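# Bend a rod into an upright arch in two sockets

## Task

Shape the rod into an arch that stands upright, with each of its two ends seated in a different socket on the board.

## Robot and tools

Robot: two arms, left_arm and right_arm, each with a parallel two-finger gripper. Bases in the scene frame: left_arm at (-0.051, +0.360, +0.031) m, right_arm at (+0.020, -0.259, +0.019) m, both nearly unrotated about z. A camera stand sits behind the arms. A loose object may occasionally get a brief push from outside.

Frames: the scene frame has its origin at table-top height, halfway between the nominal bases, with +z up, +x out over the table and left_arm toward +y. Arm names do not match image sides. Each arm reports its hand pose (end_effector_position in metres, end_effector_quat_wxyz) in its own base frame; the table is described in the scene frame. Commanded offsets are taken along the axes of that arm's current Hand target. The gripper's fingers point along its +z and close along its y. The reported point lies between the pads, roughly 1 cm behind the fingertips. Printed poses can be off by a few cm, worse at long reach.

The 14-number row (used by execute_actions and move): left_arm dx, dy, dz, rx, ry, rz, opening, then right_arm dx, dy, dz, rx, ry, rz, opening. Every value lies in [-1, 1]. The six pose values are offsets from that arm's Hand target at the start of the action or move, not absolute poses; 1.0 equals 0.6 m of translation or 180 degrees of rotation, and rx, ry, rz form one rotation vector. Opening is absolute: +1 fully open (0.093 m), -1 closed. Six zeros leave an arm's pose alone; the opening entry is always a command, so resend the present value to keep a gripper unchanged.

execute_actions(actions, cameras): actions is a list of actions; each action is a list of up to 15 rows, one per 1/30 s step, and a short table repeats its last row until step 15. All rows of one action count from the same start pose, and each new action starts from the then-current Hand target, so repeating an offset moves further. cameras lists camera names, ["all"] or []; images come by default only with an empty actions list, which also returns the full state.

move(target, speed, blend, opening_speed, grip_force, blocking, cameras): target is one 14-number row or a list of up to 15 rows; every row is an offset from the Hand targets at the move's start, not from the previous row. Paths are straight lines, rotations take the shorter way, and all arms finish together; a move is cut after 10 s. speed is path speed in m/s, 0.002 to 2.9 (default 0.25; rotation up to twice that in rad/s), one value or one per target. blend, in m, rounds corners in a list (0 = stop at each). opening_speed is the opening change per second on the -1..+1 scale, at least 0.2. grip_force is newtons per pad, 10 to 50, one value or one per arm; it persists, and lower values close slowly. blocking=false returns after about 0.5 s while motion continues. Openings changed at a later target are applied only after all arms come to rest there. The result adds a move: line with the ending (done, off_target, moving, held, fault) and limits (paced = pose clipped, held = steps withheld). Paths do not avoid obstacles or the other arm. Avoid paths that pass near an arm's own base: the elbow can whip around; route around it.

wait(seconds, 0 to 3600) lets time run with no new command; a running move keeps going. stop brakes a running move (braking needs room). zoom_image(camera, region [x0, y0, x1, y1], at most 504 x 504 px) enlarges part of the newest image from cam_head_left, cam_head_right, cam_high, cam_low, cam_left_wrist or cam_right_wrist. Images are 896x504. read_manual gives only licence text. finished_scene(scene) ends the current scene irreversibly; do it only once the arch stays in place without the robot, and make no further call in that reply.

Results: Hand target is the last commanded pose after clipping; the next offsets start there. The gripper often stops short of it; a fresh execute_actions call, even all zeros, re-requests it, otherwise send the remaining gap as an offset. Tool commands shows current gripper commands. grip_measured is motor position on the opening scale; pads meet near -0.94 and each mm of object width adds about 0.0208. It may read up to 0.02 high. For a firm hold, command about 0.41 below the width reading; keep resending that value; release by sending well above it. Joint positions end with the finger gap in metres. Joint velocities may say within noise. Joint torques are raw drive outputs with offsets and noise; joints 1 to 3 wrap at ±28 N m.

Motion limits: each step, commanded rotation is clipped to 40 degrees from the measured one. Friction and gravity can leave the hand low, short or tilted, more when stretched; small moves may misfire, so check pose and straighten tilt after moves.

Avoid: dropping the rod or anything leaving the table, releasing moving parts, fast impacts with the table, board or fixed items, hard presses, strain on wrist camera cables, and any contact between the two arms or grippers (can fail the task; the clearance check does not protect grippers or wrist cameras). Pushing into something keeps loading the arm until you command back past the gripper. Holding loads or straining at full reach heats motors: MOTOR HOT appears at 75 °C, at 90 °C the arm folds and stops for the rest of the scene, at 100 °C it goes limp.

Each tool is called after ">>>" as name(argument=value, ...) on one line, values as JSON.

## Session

>>> execute_actions(actions=[])

Scene clock: 0.00 s.
left_arm: end_effector_position=(+0.3971, +0.0121, +0.0896) grip_measured=+1.000 end_effector_quat_wxyz=(+0.561, -0.061, +0.825, +0.031) | right_arm: end_effector_position=(+0.3828, +0.0030, +0.0786) grip_measured=+1.000 end_effector_quat_wxyz=(+0.575, +0.028, +0.818, -0.011)
Joint positions: left_arm=[-0.033 1.56 0.417 0.76 -0.15 -0.08 0.093] | right_arm=[0.051 1.594 0.321 0.926 0.098 0.051 0.093]
Joint velocities: within noise
Joint torques (N m): no reading
Heat: left arm: 29 °C; right arm: 28 °C.
Hand target: left_arm +0.4000, +0.0121, +0.0960; +0.569, -0.062, +0.820, +0.030 | right_arm +0.3865, +0.0031, +0.0864; +0.585, +0.029, +0.810, -0.010
Tool commands: left_gripper/opening=+1.0 right_gripper/opening=+1.0

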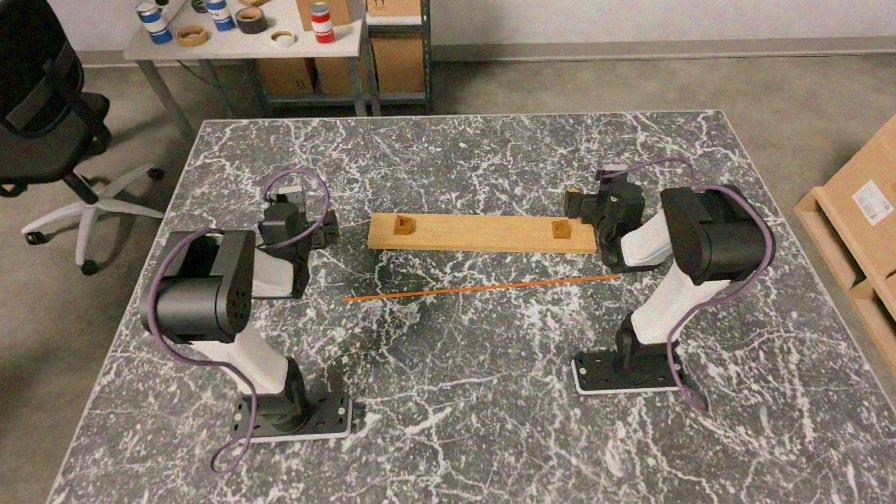

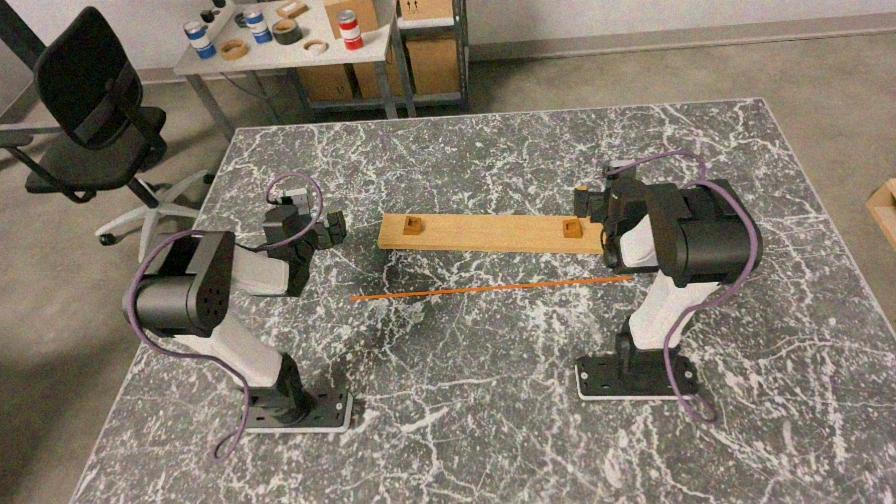

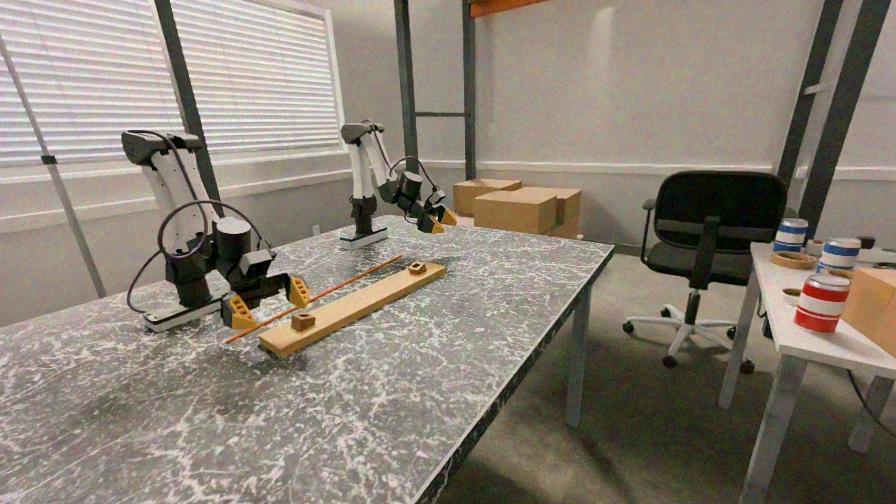

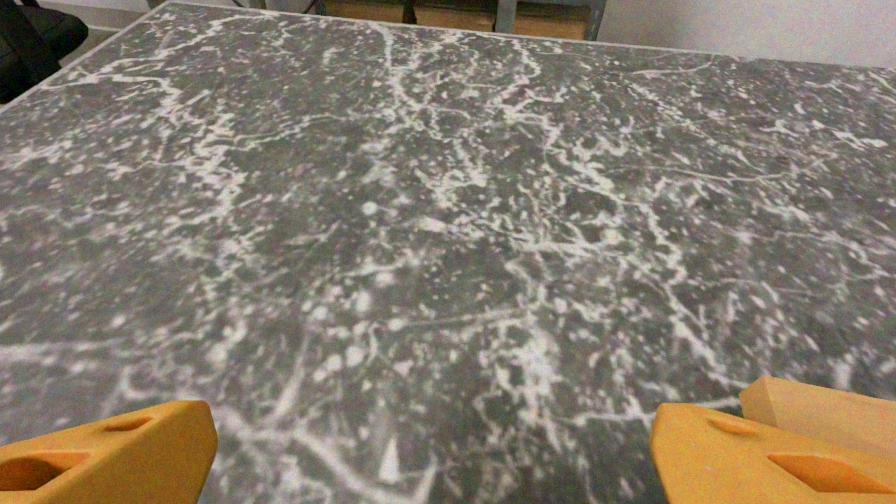

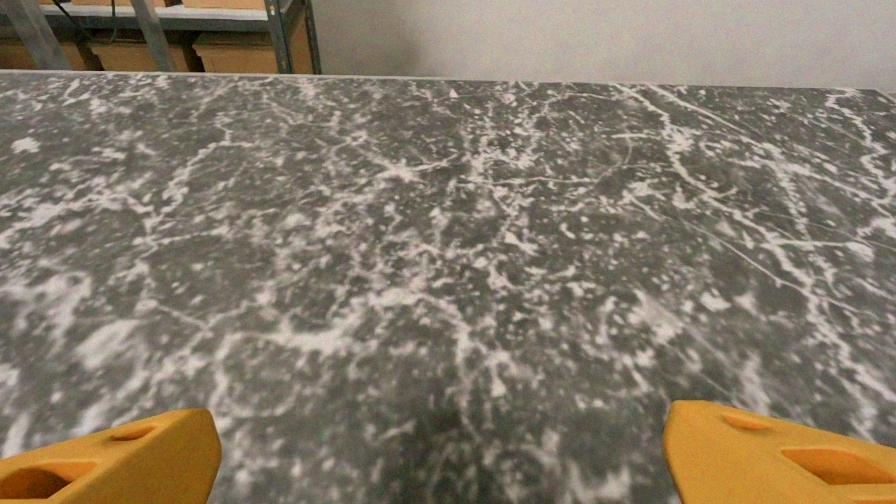

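>>> move(target=[-0.019,-0.185,-0.289,0.321,0.2886,0.4723,0,-0.06,0.0147,-0.324,-0.3167,0.306,-0.4464,0], speed=0.5, cameras=["all"])

Scene clock: 9.43 s.
left_arm: end_effector_position=(+0.2549, -0.1158, +0.1676) grip_measured=+0.003 end_effector_quat_wxyz=(+0.003, +0.699, +0.715, -0.004) | right_arm: end_effector_position=(+0.2098, +0.0190, +0.1758) grip_measured=+0.002 end_effector_quat_wxyz=(+0.002, +0.701, -0.714, -0.004)
Joint positions: left_arm=[-0.42 1.606 1.495 -1.458 0.01 1.129 0.045] | right_arm=[0.087 1.36 1.306 -1.525 -0.004 -1.465 0.045]
Joint torques (N m): left_arm=[-0.57 -3.93 7.21 0.1 -0.06 0.07] | right_arm=[0.7 -2.7 10.07 0.22 -0.17 -0.12]
Heat: left arm: 30 °C; right arm: 29 °C.
Hand target: left_arm +0.2580, -0.1177, +0.1700; +0.000, +0.707, +0.707, +0.000 | right_arm +0.2141, +0.0204, +0.1820; +0.000, +0.707, -0.707, +0.000
Off the commanded pose: left_arm 0.004 m, 1 deg | right_arm 0.008 m, 1 deg.
move: done

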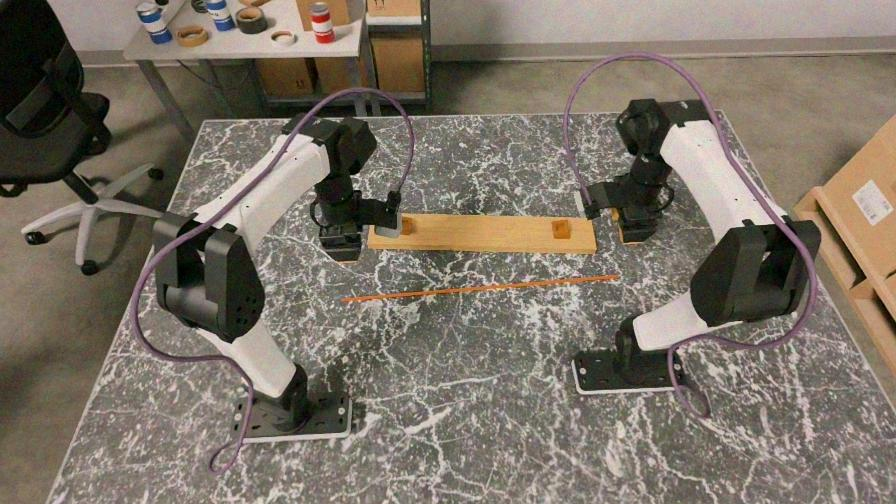

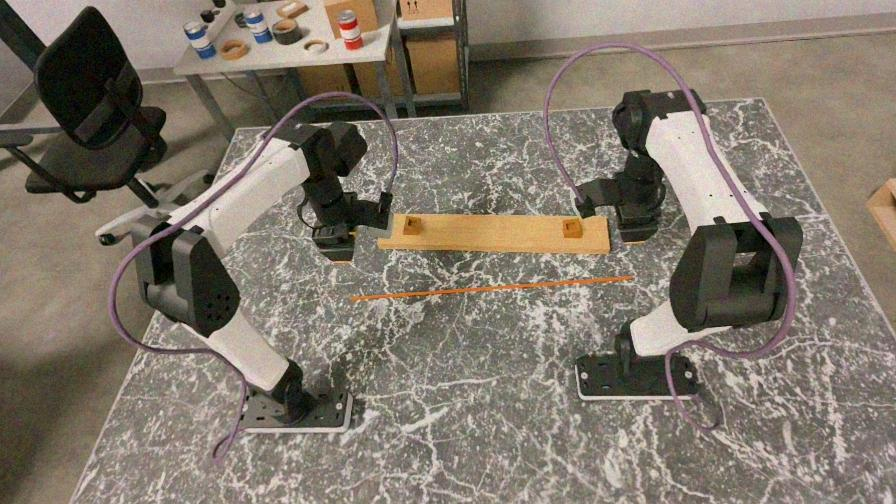

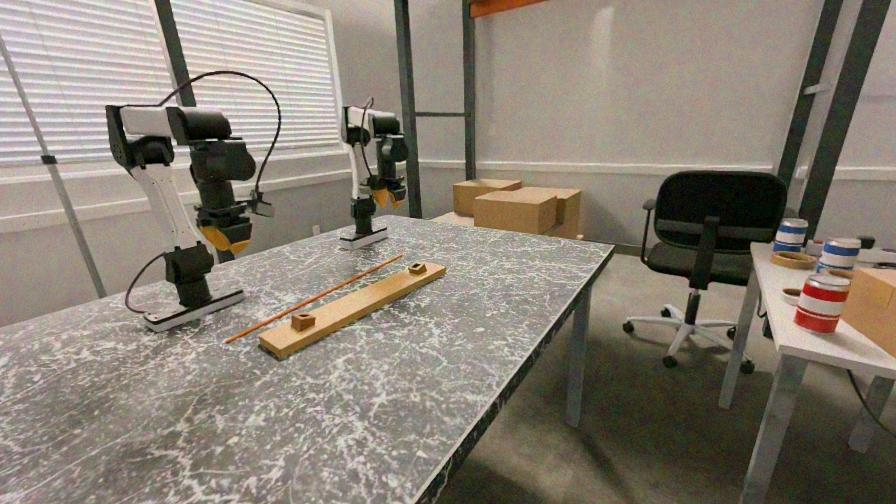

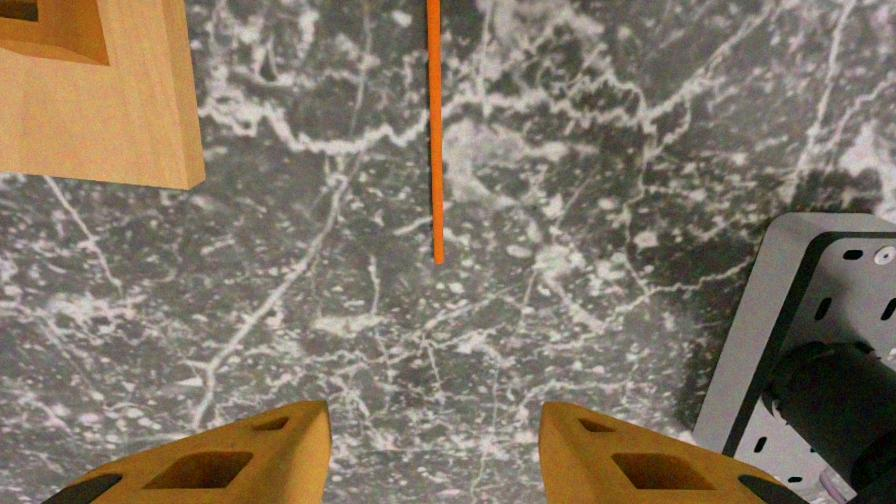

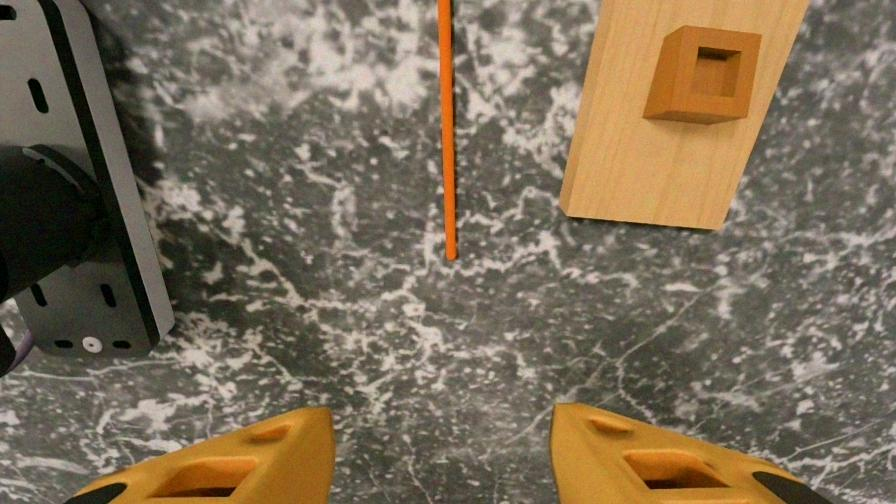

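>>> move(target=[[0,-0.004,0.26,0,0,-0.011,-0.3,0,0,0.27,0,0,-0.008,-0.3],[0,-0.004,0.312,0,0,-0.011,-0.3,0,0,0.325,0,0,-0.008,-0.3]], speed=[0.3,0.06], cameras=["cam_left_wrist","cam_right_wrist"])

Scene clock: 20.13 s.
left_arm: end_effector_position=(+0.2566, -0.1173, -0.0113) grip_measured=-0.297 end_effector_quat_wxyz=(+0.004, +0.696, +0.718, -0.002) | right_arm: end_effector_position=(+0.2153, +0.0190, -0.0082) grip_measured=-0.298 end_effector_quat_wxyz=(-0.002, +0.710, -0.704, +0.001)
Joint positions: left_arm=[-0.424 1.767 0.932 -0.729 0.007 1.114 0.031] | right_arm=[0.087 1.522 0.679 -0.723 -0.001 -1.491 0.031]
Joint torques (N m): left_arm=[-0.51 -4.42 3.59 0.36 -0.03 -0.16] | right_arm=[0.73 -3.23 5.07 0.53 -0.19 -0.11]
Heat: left arm: 31 °C; right arm: 31 °C.
Hand target: left_arm +0.2554, -0.1178, -0.0173; +0.000, +0.695, +0.719, +0.000 | right_arm +0.2140, +0.0204, -0.0131; +0.000, +0.716, -0.698, +0.000
Off the commanded pose: left_arm 0.006 m, 1 deg | right_arm 0.005 m, 1 deg.
move: done

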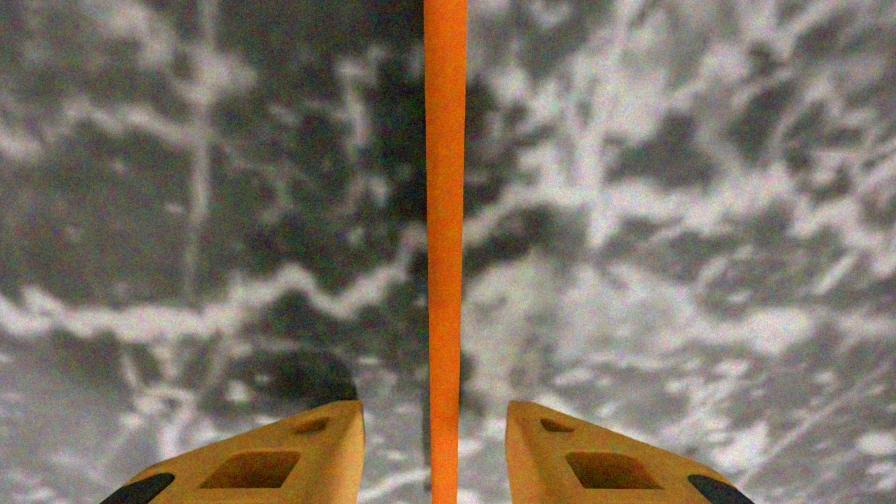

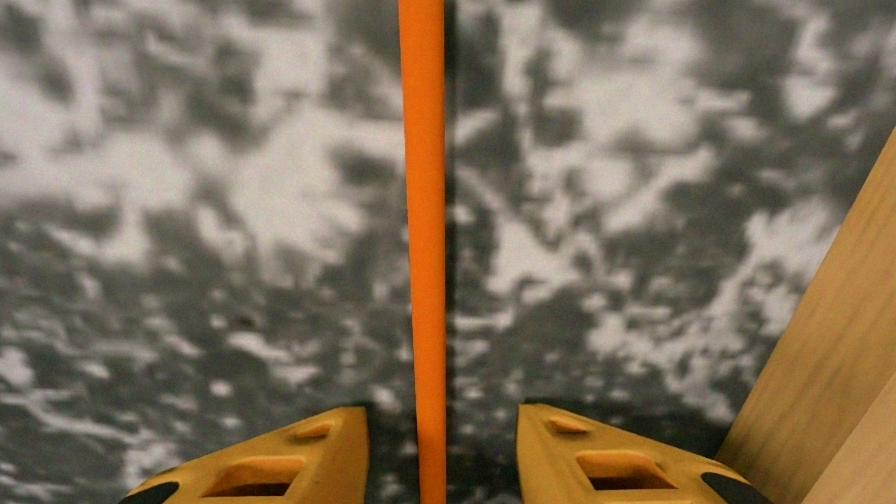

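>>> move(target=[[0,0.0,0.003,0,0,0,-0.3,0,0.004,0.006,0,0,0,-0.3],[0,0,0.003,0,0,0,-1,0,0.004,0.006,0,0,0,-1]], speed=0.06, grip_force=45, cameras=["cam_left_wrist","cam_right_wrist"])

Scene clock: 24.27 s.
left_arm: end_effector_position=(+0.2583, -0.1180, -0.0113) grip_measured=-0.971 end_effector_quat_wxyz=(+0.008, +0.696, +0.718, -0.001) | right_arm: end_effector_position=(+0.2141, +0.0189, -0.0112) grip_measured=-0.976 end_effector_quat_wxyz=(-0.004, +0.710, -0.704, +0.002)
Joint positions: left_arm=[-0.424 1.767 0.932 -0.722 0.007 1.114 0] | right_arm=[0.087 1.522 0.665 -0.705 -0.001 -1.491 0]
Joint torques (N m): left_arm=[-0.53 -4.03 3.3 0.43 -0.01 -0.16] | right_arm=[0.83 -3.14 4.85 0.52 -0.18 -0.11]
Heat: left arm: 31 °C; right arm: 31 °C.
Hand target: left_arm +0.2555, -0.1178, -0.0191; +0.000, +0.695, +0.719, +0.000 | right_arm +0.2117, +0.0204, -0.0166; +0.000, +0.716, -0.698, +0.000
Off the commanded pose: left_arm 0.008 m, 1 deg | right_arm 0.006 m, 1 deg.
grip_force (N): 45, 45
move: done

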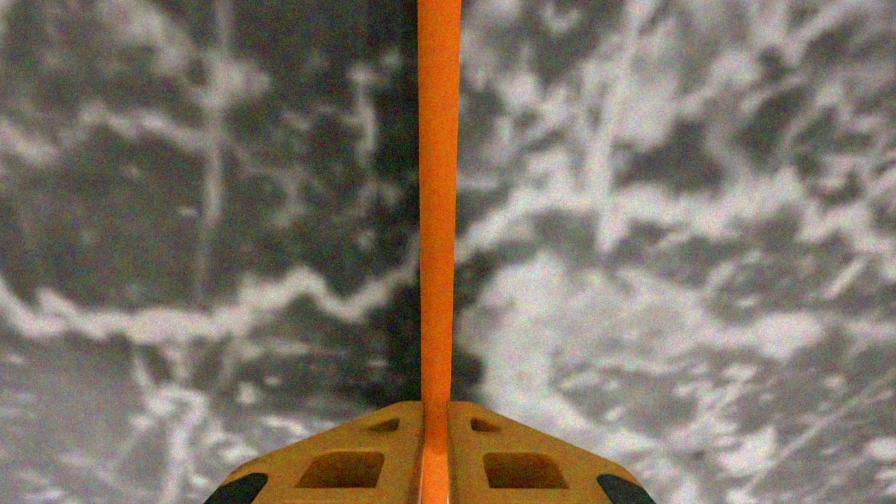

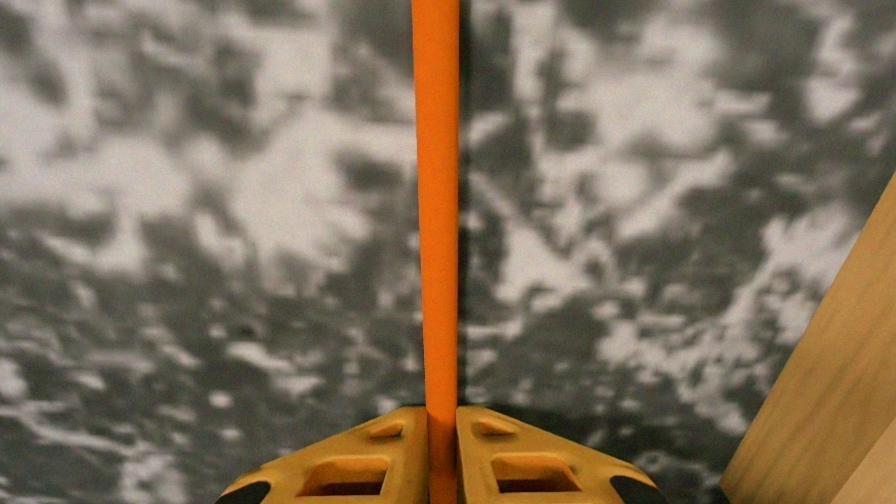

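>>> move(target=[[0,0,-0.13,0,0,0.011,-1,0,0,-0.13,0,0,0.008,-1],[-0.0287,0.273,-0.297,-0.3056,0,0.011,-1,0.021,-0.197,-0.313,0.3056,0,0.008,-1]], speed=0.3, blend=0.03, grip_force=50, cameras=["cam_low","cam_left_wrist","cam_right_wrist","cam_head_left"])

Scene clock: 33.00 s.
left_arm: end_effector_position=(+0.4168, -0.1312, +0.1598) grip_measured=-0.971 end_effector_quat_wxyz=(+0.318, +0.631, +0.628, +0.326) | right_arm: end_effector_position=(+0.3289, +0.0098, +0.1705) grip_measured=-0.977 end_effector_quat_wxyz=(-0.322, +0.626, -0.634, +0.320)
Joint positions: left_arm=[-0.442 1.536 1.004 -0.145 -0.362 1.309 0] | right_arm=[0.053 1.021 0.68 -0.287 0.045 -1.527 0]
Joint torques (N m): left_arm=[0.68 -5.23 5.19 1.81 -0.17 -0.05] | right_arm=[-0.31 -2.89 7.27 1.93 -0.34 -0.06]
Heat: left arm: 32 °C; right arm: 31 °C.
Hand target: left_arm +0.4198, -0.1293, +0.1592; +0.321, +0.628, +0.626, +0.332 | right_arm +0.3302, +0.0107, +0.1713; -0.331, +0.626, -0.628, +0.322
Off the commanded pose: left_arm 0.004 m, 1 deg | right_arm 0.002 m, 1 deg.
move: done
Images, in order (width x height): cam_head_left 896x504, cam_low 896x504, cam_left_wrist 896x504, cam_right_wrist 896x504.

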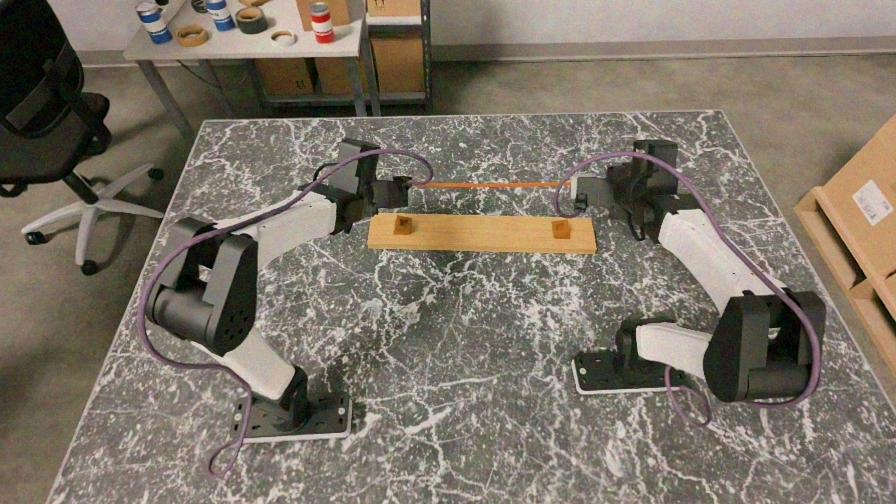

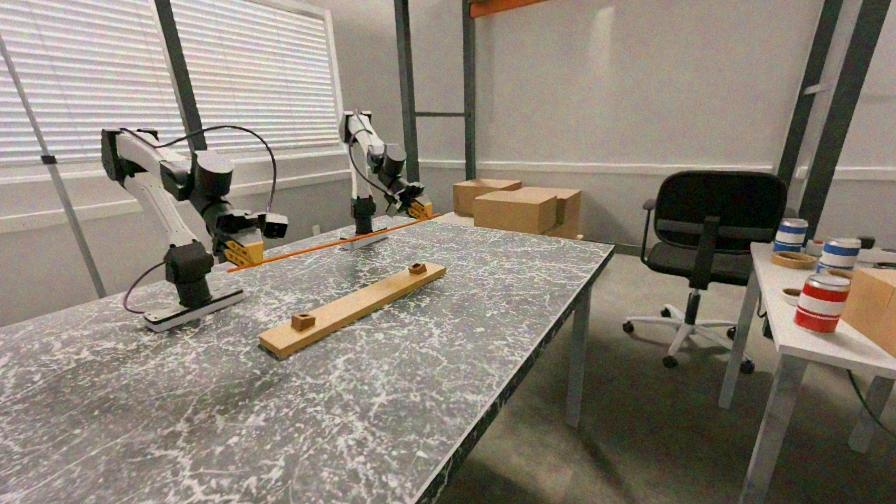

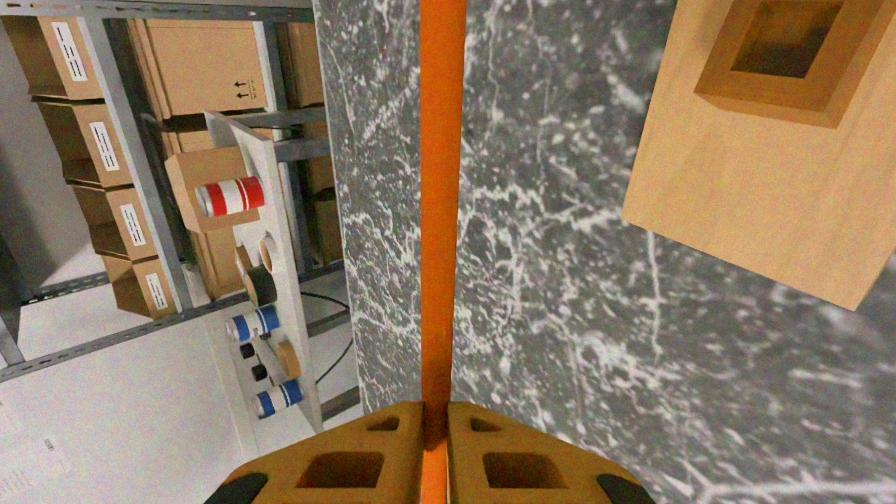

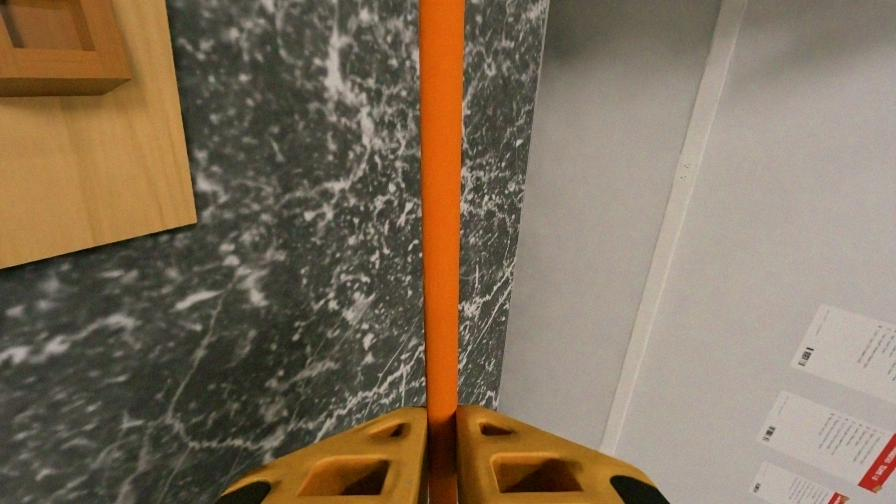

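>>> move(target=[[-0.0083,0,0,0,-0.0638,-0.091,-1,-0.0083,0,0,0,-0.0638,0.091,-1],[-0.04,0,0,0,-0.1244,-0.1775,-1,-0.04,0,0,0,-0.1244,0.1775,-1],[-0.092,0,0,0,-0.1818,-0.2594,-1,-0.092,0,0,0,-0.1818,0.2594,-1],[-0.208,-0.0545,0.0443,0,-0.236,-0.3367,-1,-0.208,0.0745,0.0358,0,-0.236,0.3367,-1]], speed=0.17, blend=0.02, cameras=["cam_low","cam_head_left","cam_head_right"])

>>> zoom_image(camera="cam_low", region=[255, 190, 455, 370])

Scene clock: 49.37 s.
left_arm: end_effector_position=(+0.4384, -0.2156, +0.1137) grip_measured=-0.972 end_effector_quat_wxyz=(+0.633, +0.268, +0.724, -0.055) | right_arm: end_effector_position=(+0.3333, +0.1081, +0.1197) grip_measured=-0.977 end_effector_quat_wxyz=(+0.636, -0.263, +0.722, +0.073)
Joint positions: left_arm=[-0.465 1.888 0.705 0.99 -0.022 0.263 0] | right_arm=[0.181 1.4 0.179 1.031 -0.278 -0.288 0]
Joint torques (N m): left_arm=[-4.74 -5.3 4.78 2.22 0.93 -0.17] | right_arm=[3.22 -2.45 5.48 2.21 -1.27 0.04]
Heat: left arm: 33 °C; right arm: 31 °C.
Hand target: left_arm +0.4235, -0.2535, +0.1154; +0.636, +0.307, +0.699, -0.110 | right_arm +0.3217, +0.1360, +0.1237; +0.640, -0.302, +0.696, +0.122
Off the commanded pose: left_arm 0.041 m, 8 deg | right_arm 0.031 m, 8 deg.
move: off_target (left_arm, right_arm)
Images, in order (width x height): cam_head_left 896x504, cam_head_right 896x504, cam_low 896x504.

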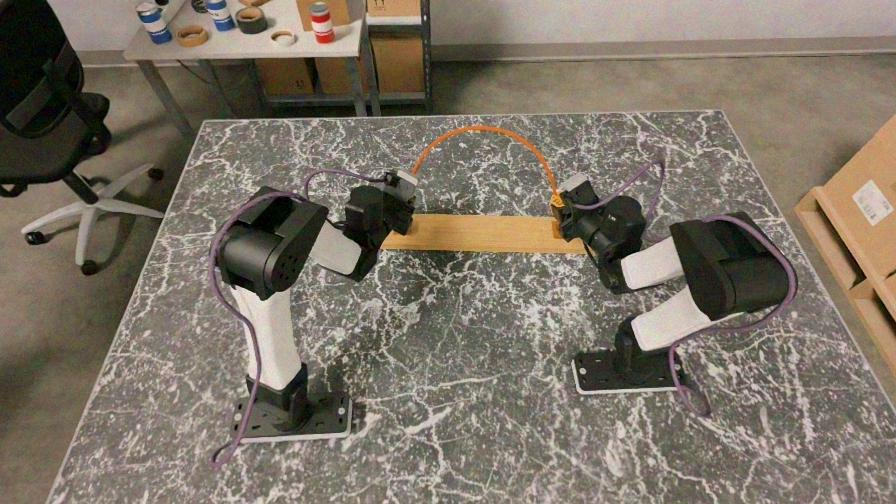

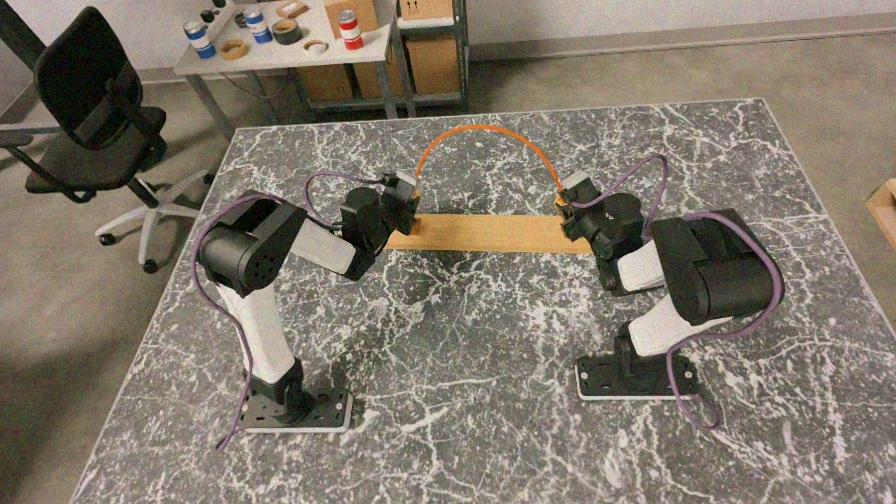

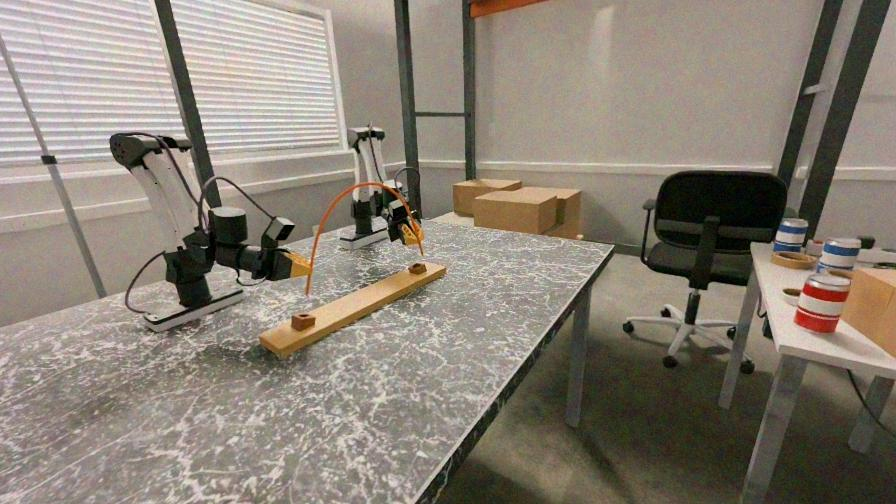

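Scaled by 2.520.

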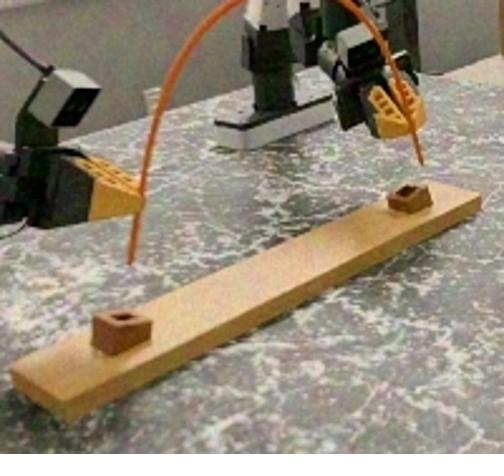

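>>> move(target=[0.029,-0.0153,-0.0095,0,0,0,-1,0.041,0.0073,-0.007,0,0,0,-1], speed=0.08, cameras=["cam_low"])

>>> zoom_image(camera="cam_low", region=[270, 270, 340, 360])

>>> zoom_image(camera="cam_low", region=[380, 220, 460, 290])

Scene clock: 59.53 s.
left_arm: end_effector_position=(+0.4297, -0.2168, +0.0972) grip_measured=-0.972 end_effector_quat_wxyz=(+0.635, +0.269, +0.722, -0.056) | right_arm: end_effector_position=(+0.3262, +0.1071, +0.0926) grip_measured=-0.977 end_effector_quat_wxyz=(+0.631, -0.264, +0.726, +0.075)
Joint positions: left_arm=[-0.479 1.939 0.661 1.089 -0.034 0.262 0] | right_arm=[0.182 1.586 0.119 1.264 -0.279 -0.287 0]
Joint torques (N m): left_arm=[-4.53 -5.33 4.01 2.24 0.91 -0.18] | right_arm=[1.72 -2.88 4.21 2.38 -1.48 -0.04]
Heat: left arm: 36 °C; right arm: 31 °C.
Hand target: left_arm +0.4136, -0.2525, +0.0976; +0.636, +0.307, +0.699, -0.110 | right_arm +0.3158, +0.1307, +0.0997; +0.640, -0.302, +0.696, +0.122
Off the commanded pose: left_arm 0.039 m, 8 deg | right_arm 0.027 m, 8 deg.
move: off_target (left_arm, right_arm)

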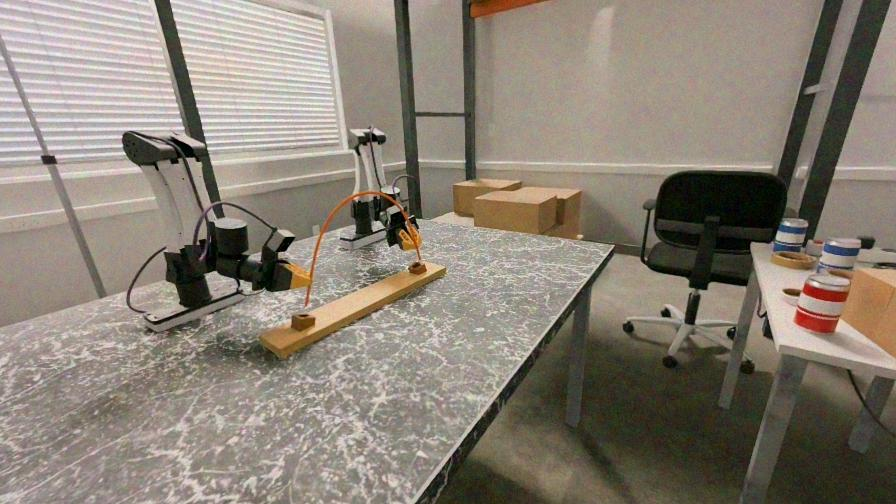

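Scaled by 5.600.

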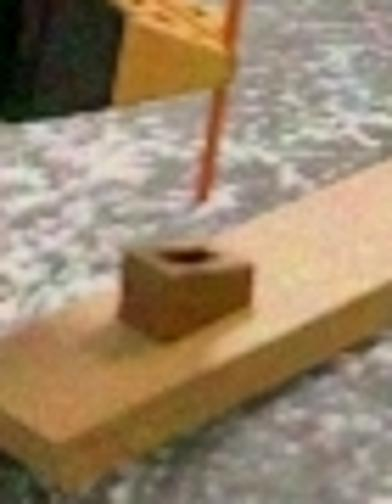

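Scaled by 6.300.

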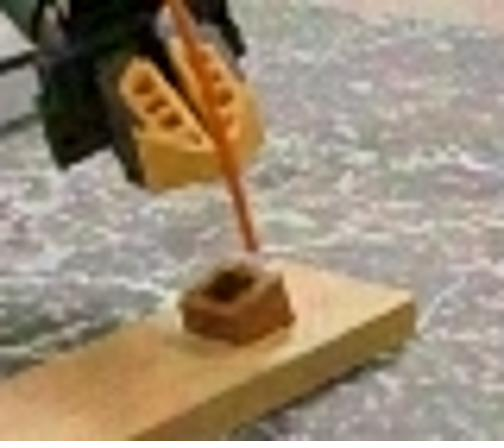

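>>> move(target=[[-0.0063,-0.0098,-0.0177,0,0,0,-1,0,0,0,0,0,0,-1],[0.0385,-0.0108,-0.0167,0,0,0,-1,0.0443,0.0025,0.0017,0,0,0,-1]], speed=0.06, cameras=["cam_low"])

>>> zoom_image(camera="cam_low", region=[270, 270, 340, 360])

>>> zoom_image(camera="cam_low", region=[380, 220, 460, 290])

Scene clock: 65.80 s.
left_arm: end_effector_position=(+0.4141, -0.2163, +0.0733) grip_measured=-0.972 end_effector_quat_wxyz=(+0.632, +0.269, +0.724, -0.058) | right_arm: end_effector_position=(+0.3241, +0.1029, +0.0615) grip_measured=-0.977 end_effector_quat_wxyz=(+0.615, -0.263, +0.739, +0.081)
Joint positions: left_arm=[-0.5 2.007 0.595 1.217 -0.051 0.255 0] | right_arm=[0.156 1.821 0.102 1.475 -0.309 -0.287 0]
Joint torques (N m): left_arm=[-2.61 -5.23 3.62 2.26 1.05 -0.11] | right_arm=[1.47 -2.36 2.76 2.67 -1.45 -0.14]
Heat: left arm: 36 °C; right arm: 32 °C.
Hand target: left_arm +0.4016, -0.2455, +0.0755; +0.636, +0.307, +0.699, -0.110 | right_arm +0.3157, +0.1254, +0.0734; +0.640, -0.302, +0.696, +0.122
Off the commanded pose: left_arm 0.032 m, 8 deg | right_arm 0.027 m, 9 deg.
joint sent to its limit (right arm) — joint 4 (wrist pitch), upper limit. The joint targets still meet the commanded pose.
move: off_target (left_arm, right_arm)

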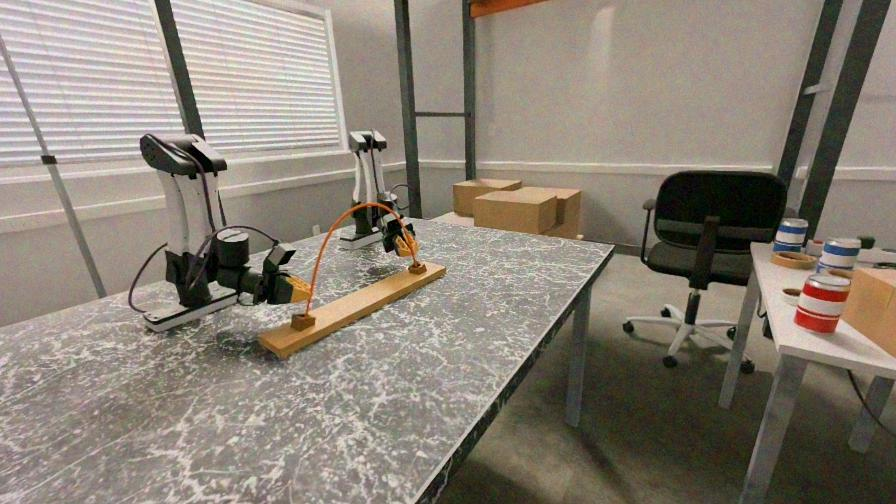

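Scaled by 5.600.

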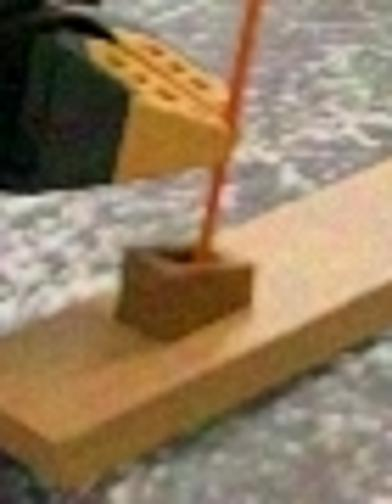

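Scaled by 6.300.

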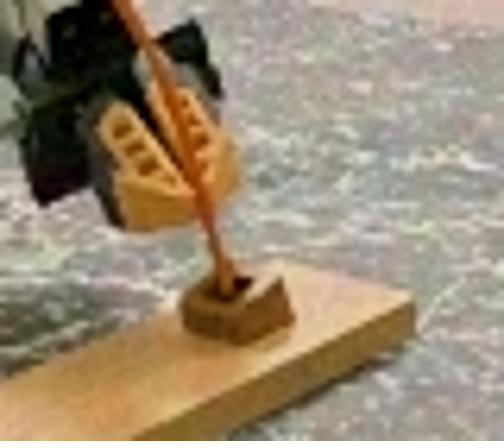

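>>> move(target=[[0.0007,0.0113,-0.0078,0,0,0,-1,0,0,0,0,0,0,-1],[0.0395,0.0032,-0.002,0,0,0,-1,0.015,-0.001,-0.001,0,0,0,-1]], speed=0.05, cameras=["cam_low","cam_head_left"])

>>> zoom_image(camera="cam_low", region=[270, 270, 340, 360])

>>> zoom_image(camera="cam_low", region=[380, 220, 460, 290])

Scene clock: 70.13 s.
left_arm: end_effector_position=(+0.4140, -0.2112, +0.0654) grip_measured=-0.972 end_effector_quat_wxyz=(+0.653, +0.263, +0.708, -0.064) | right_arm: end_effector_position=(+0.3246, +0.1037, +0.0601) grip_measured=-0.977 end_effector_quat_wxyz=(+0.614, -0.273, +0.735, +0.087)
Joint positions: left_arm=[-0.482 2.101 0.576 1.385 -0.029 0.255 0] | right_arm=[0.141 1.834 0.11 1.476 -0.345 -0.301 0]
Joint torques (N m): left_arm=[-1.8 -4.93 3.22 1.83 1.09 -0.11] | right_arm=[1.35 -1.14 2.28 2.64 -1.22 -0.11]
Heat: left arm: 37 °C; right arm: 33 °C.
Hand target: left_arm +0.4017, -0.2364, +0.0534; +0.636, +0.307, +0.699, -0.110 | right_arm +0.3156, +0.1222, +0.0651; +0.640, -0.302, +0.696, +0.122
Off the commanded pose: left_arm 0.031 m, 8 deg | right_arm 0.021 m, 7 deg.
joint sent to its limit (right arm) — joint 4 (wrist pitch), upper limit. The joint targets still meet the commanded pose.
move: off_target (left_arm, right_arm)
Images, in order (width x height): cam_head_left 896x504, cam_low 896x504.

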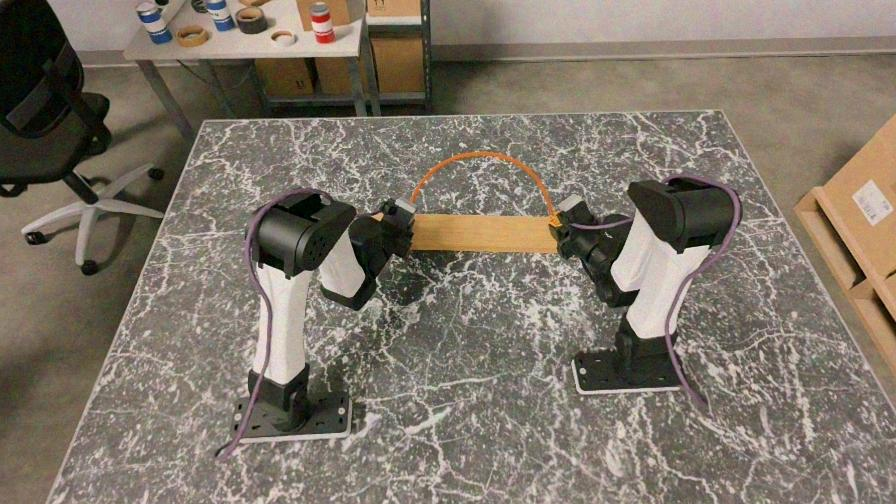

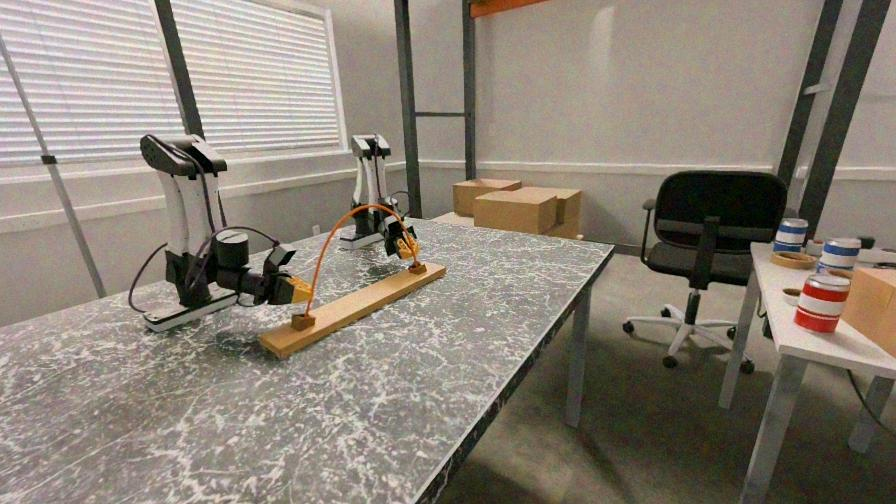

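Scaled by 5.600.

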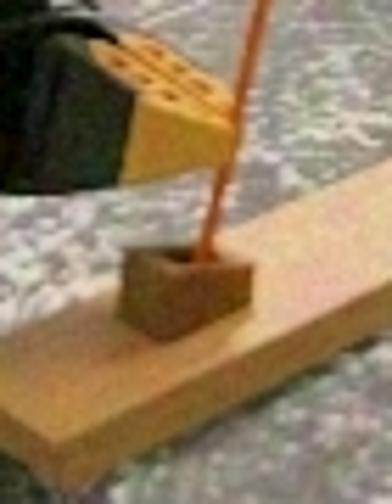

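Scaled by 6.300.

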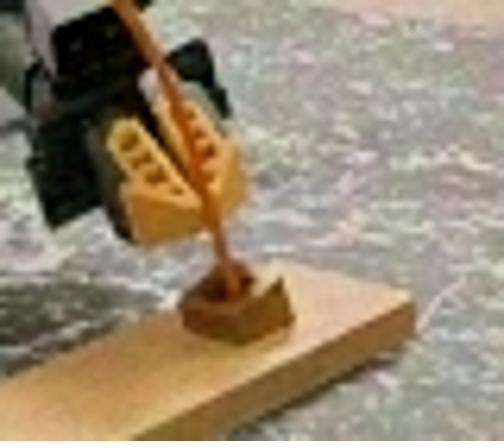

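>>> move(target=[0.028,-0.0037,-0.0055,0,0,0,-1,0.0118,-0.0042,-0.0028,0,0,0,-1], speed=0.05, cameras=["cam_low","cam_head_left"])

>>> zoom_image(camera="cam_low", region=[270, 270, 340, 360])

>>> zoom_image(camera="cam_low", region=[380, 220, 460, 290])

Scene clock: 73.47 s.
left_arm: end_effector_position=(+0.4138, -0.2116, +0.0628) grip_measured=-0.972 end_effector_quat_wxyz=(+0.661, +0.264, +0.698, -0.071) | right_arm: end_effector_position=(+0.3256, +0.1035, +0.0593) grip_measured=-0.977 end_effector_quat_wxyz=(+0.613, -0.281, +0.732, +0.096)
Joint positions: left_arm=[-0.475 2.143 0.576 1.451 -0.007 0.255 0] | right_arm=[0.118 1.847 0.12 1.477 -0.394 -0.309 0]
Joint torques (N m): left_arm=[-1.7 -2.77 1.69 1.97 0.94 -0.08] | right_arm=[1.17 -0.49 1.72 2.63 -0.96 -0.13]
Heat: left arm: 37 °C; right arm: 33 °C.
Hand target: left_arm +0.3977, -0.2314, +0.0373; +0.636, +0.307, +0.699, -0.110 | right_arm +0.3157, +0.1175, +0.0591; +0.640, -0.302, +0.696, +0.122
Off the commanded pose: left_arm 0.036 m, 7 deg | right_arm 0.017 m, 6 deg.
joint sent to its limit (right arm) — joint 4 (wrist pitch), upper limit. The joint targets are off in orientation, not in position.
move: off_target (left_arm, right_arm)
Images, in order (width x height): cam_head_left 896x504, cam_low 896x504.

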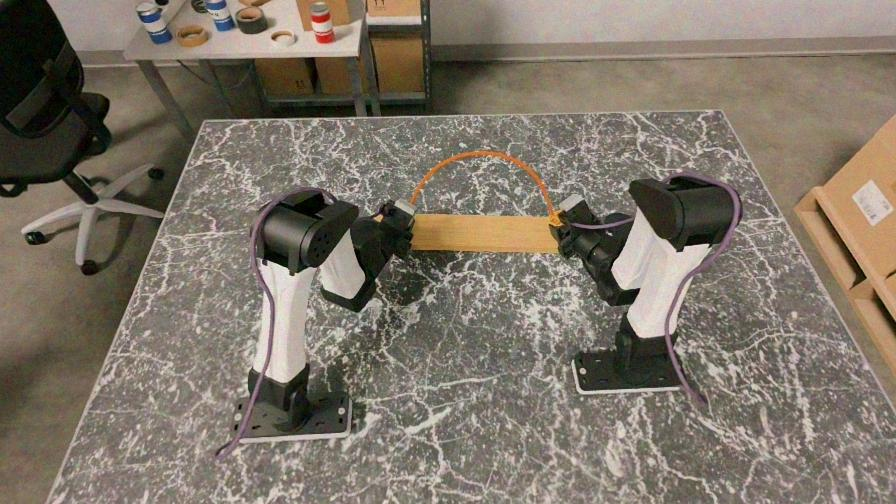

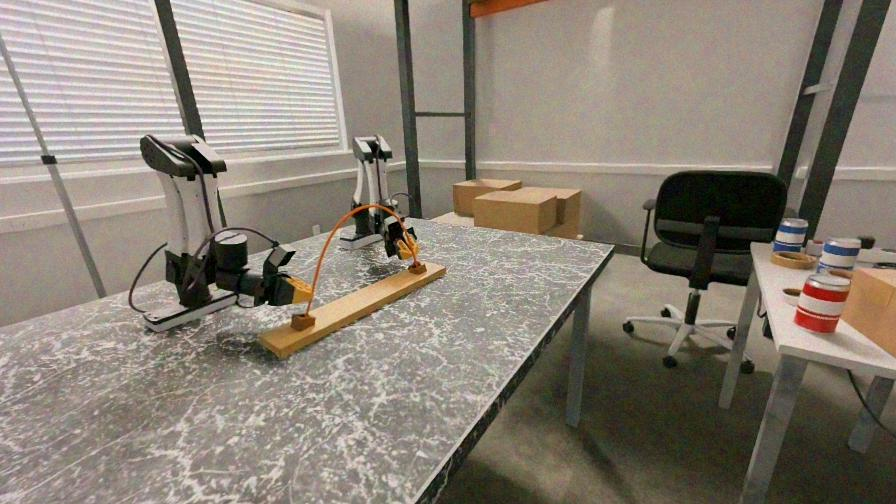

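Scaled by 5.600.

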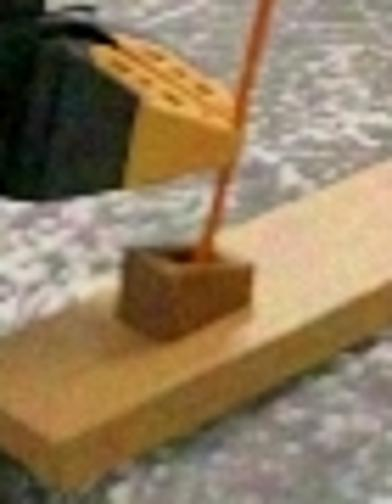

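Scaled by 6.300.

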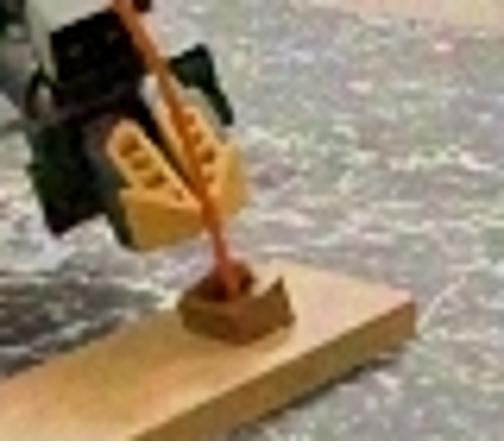

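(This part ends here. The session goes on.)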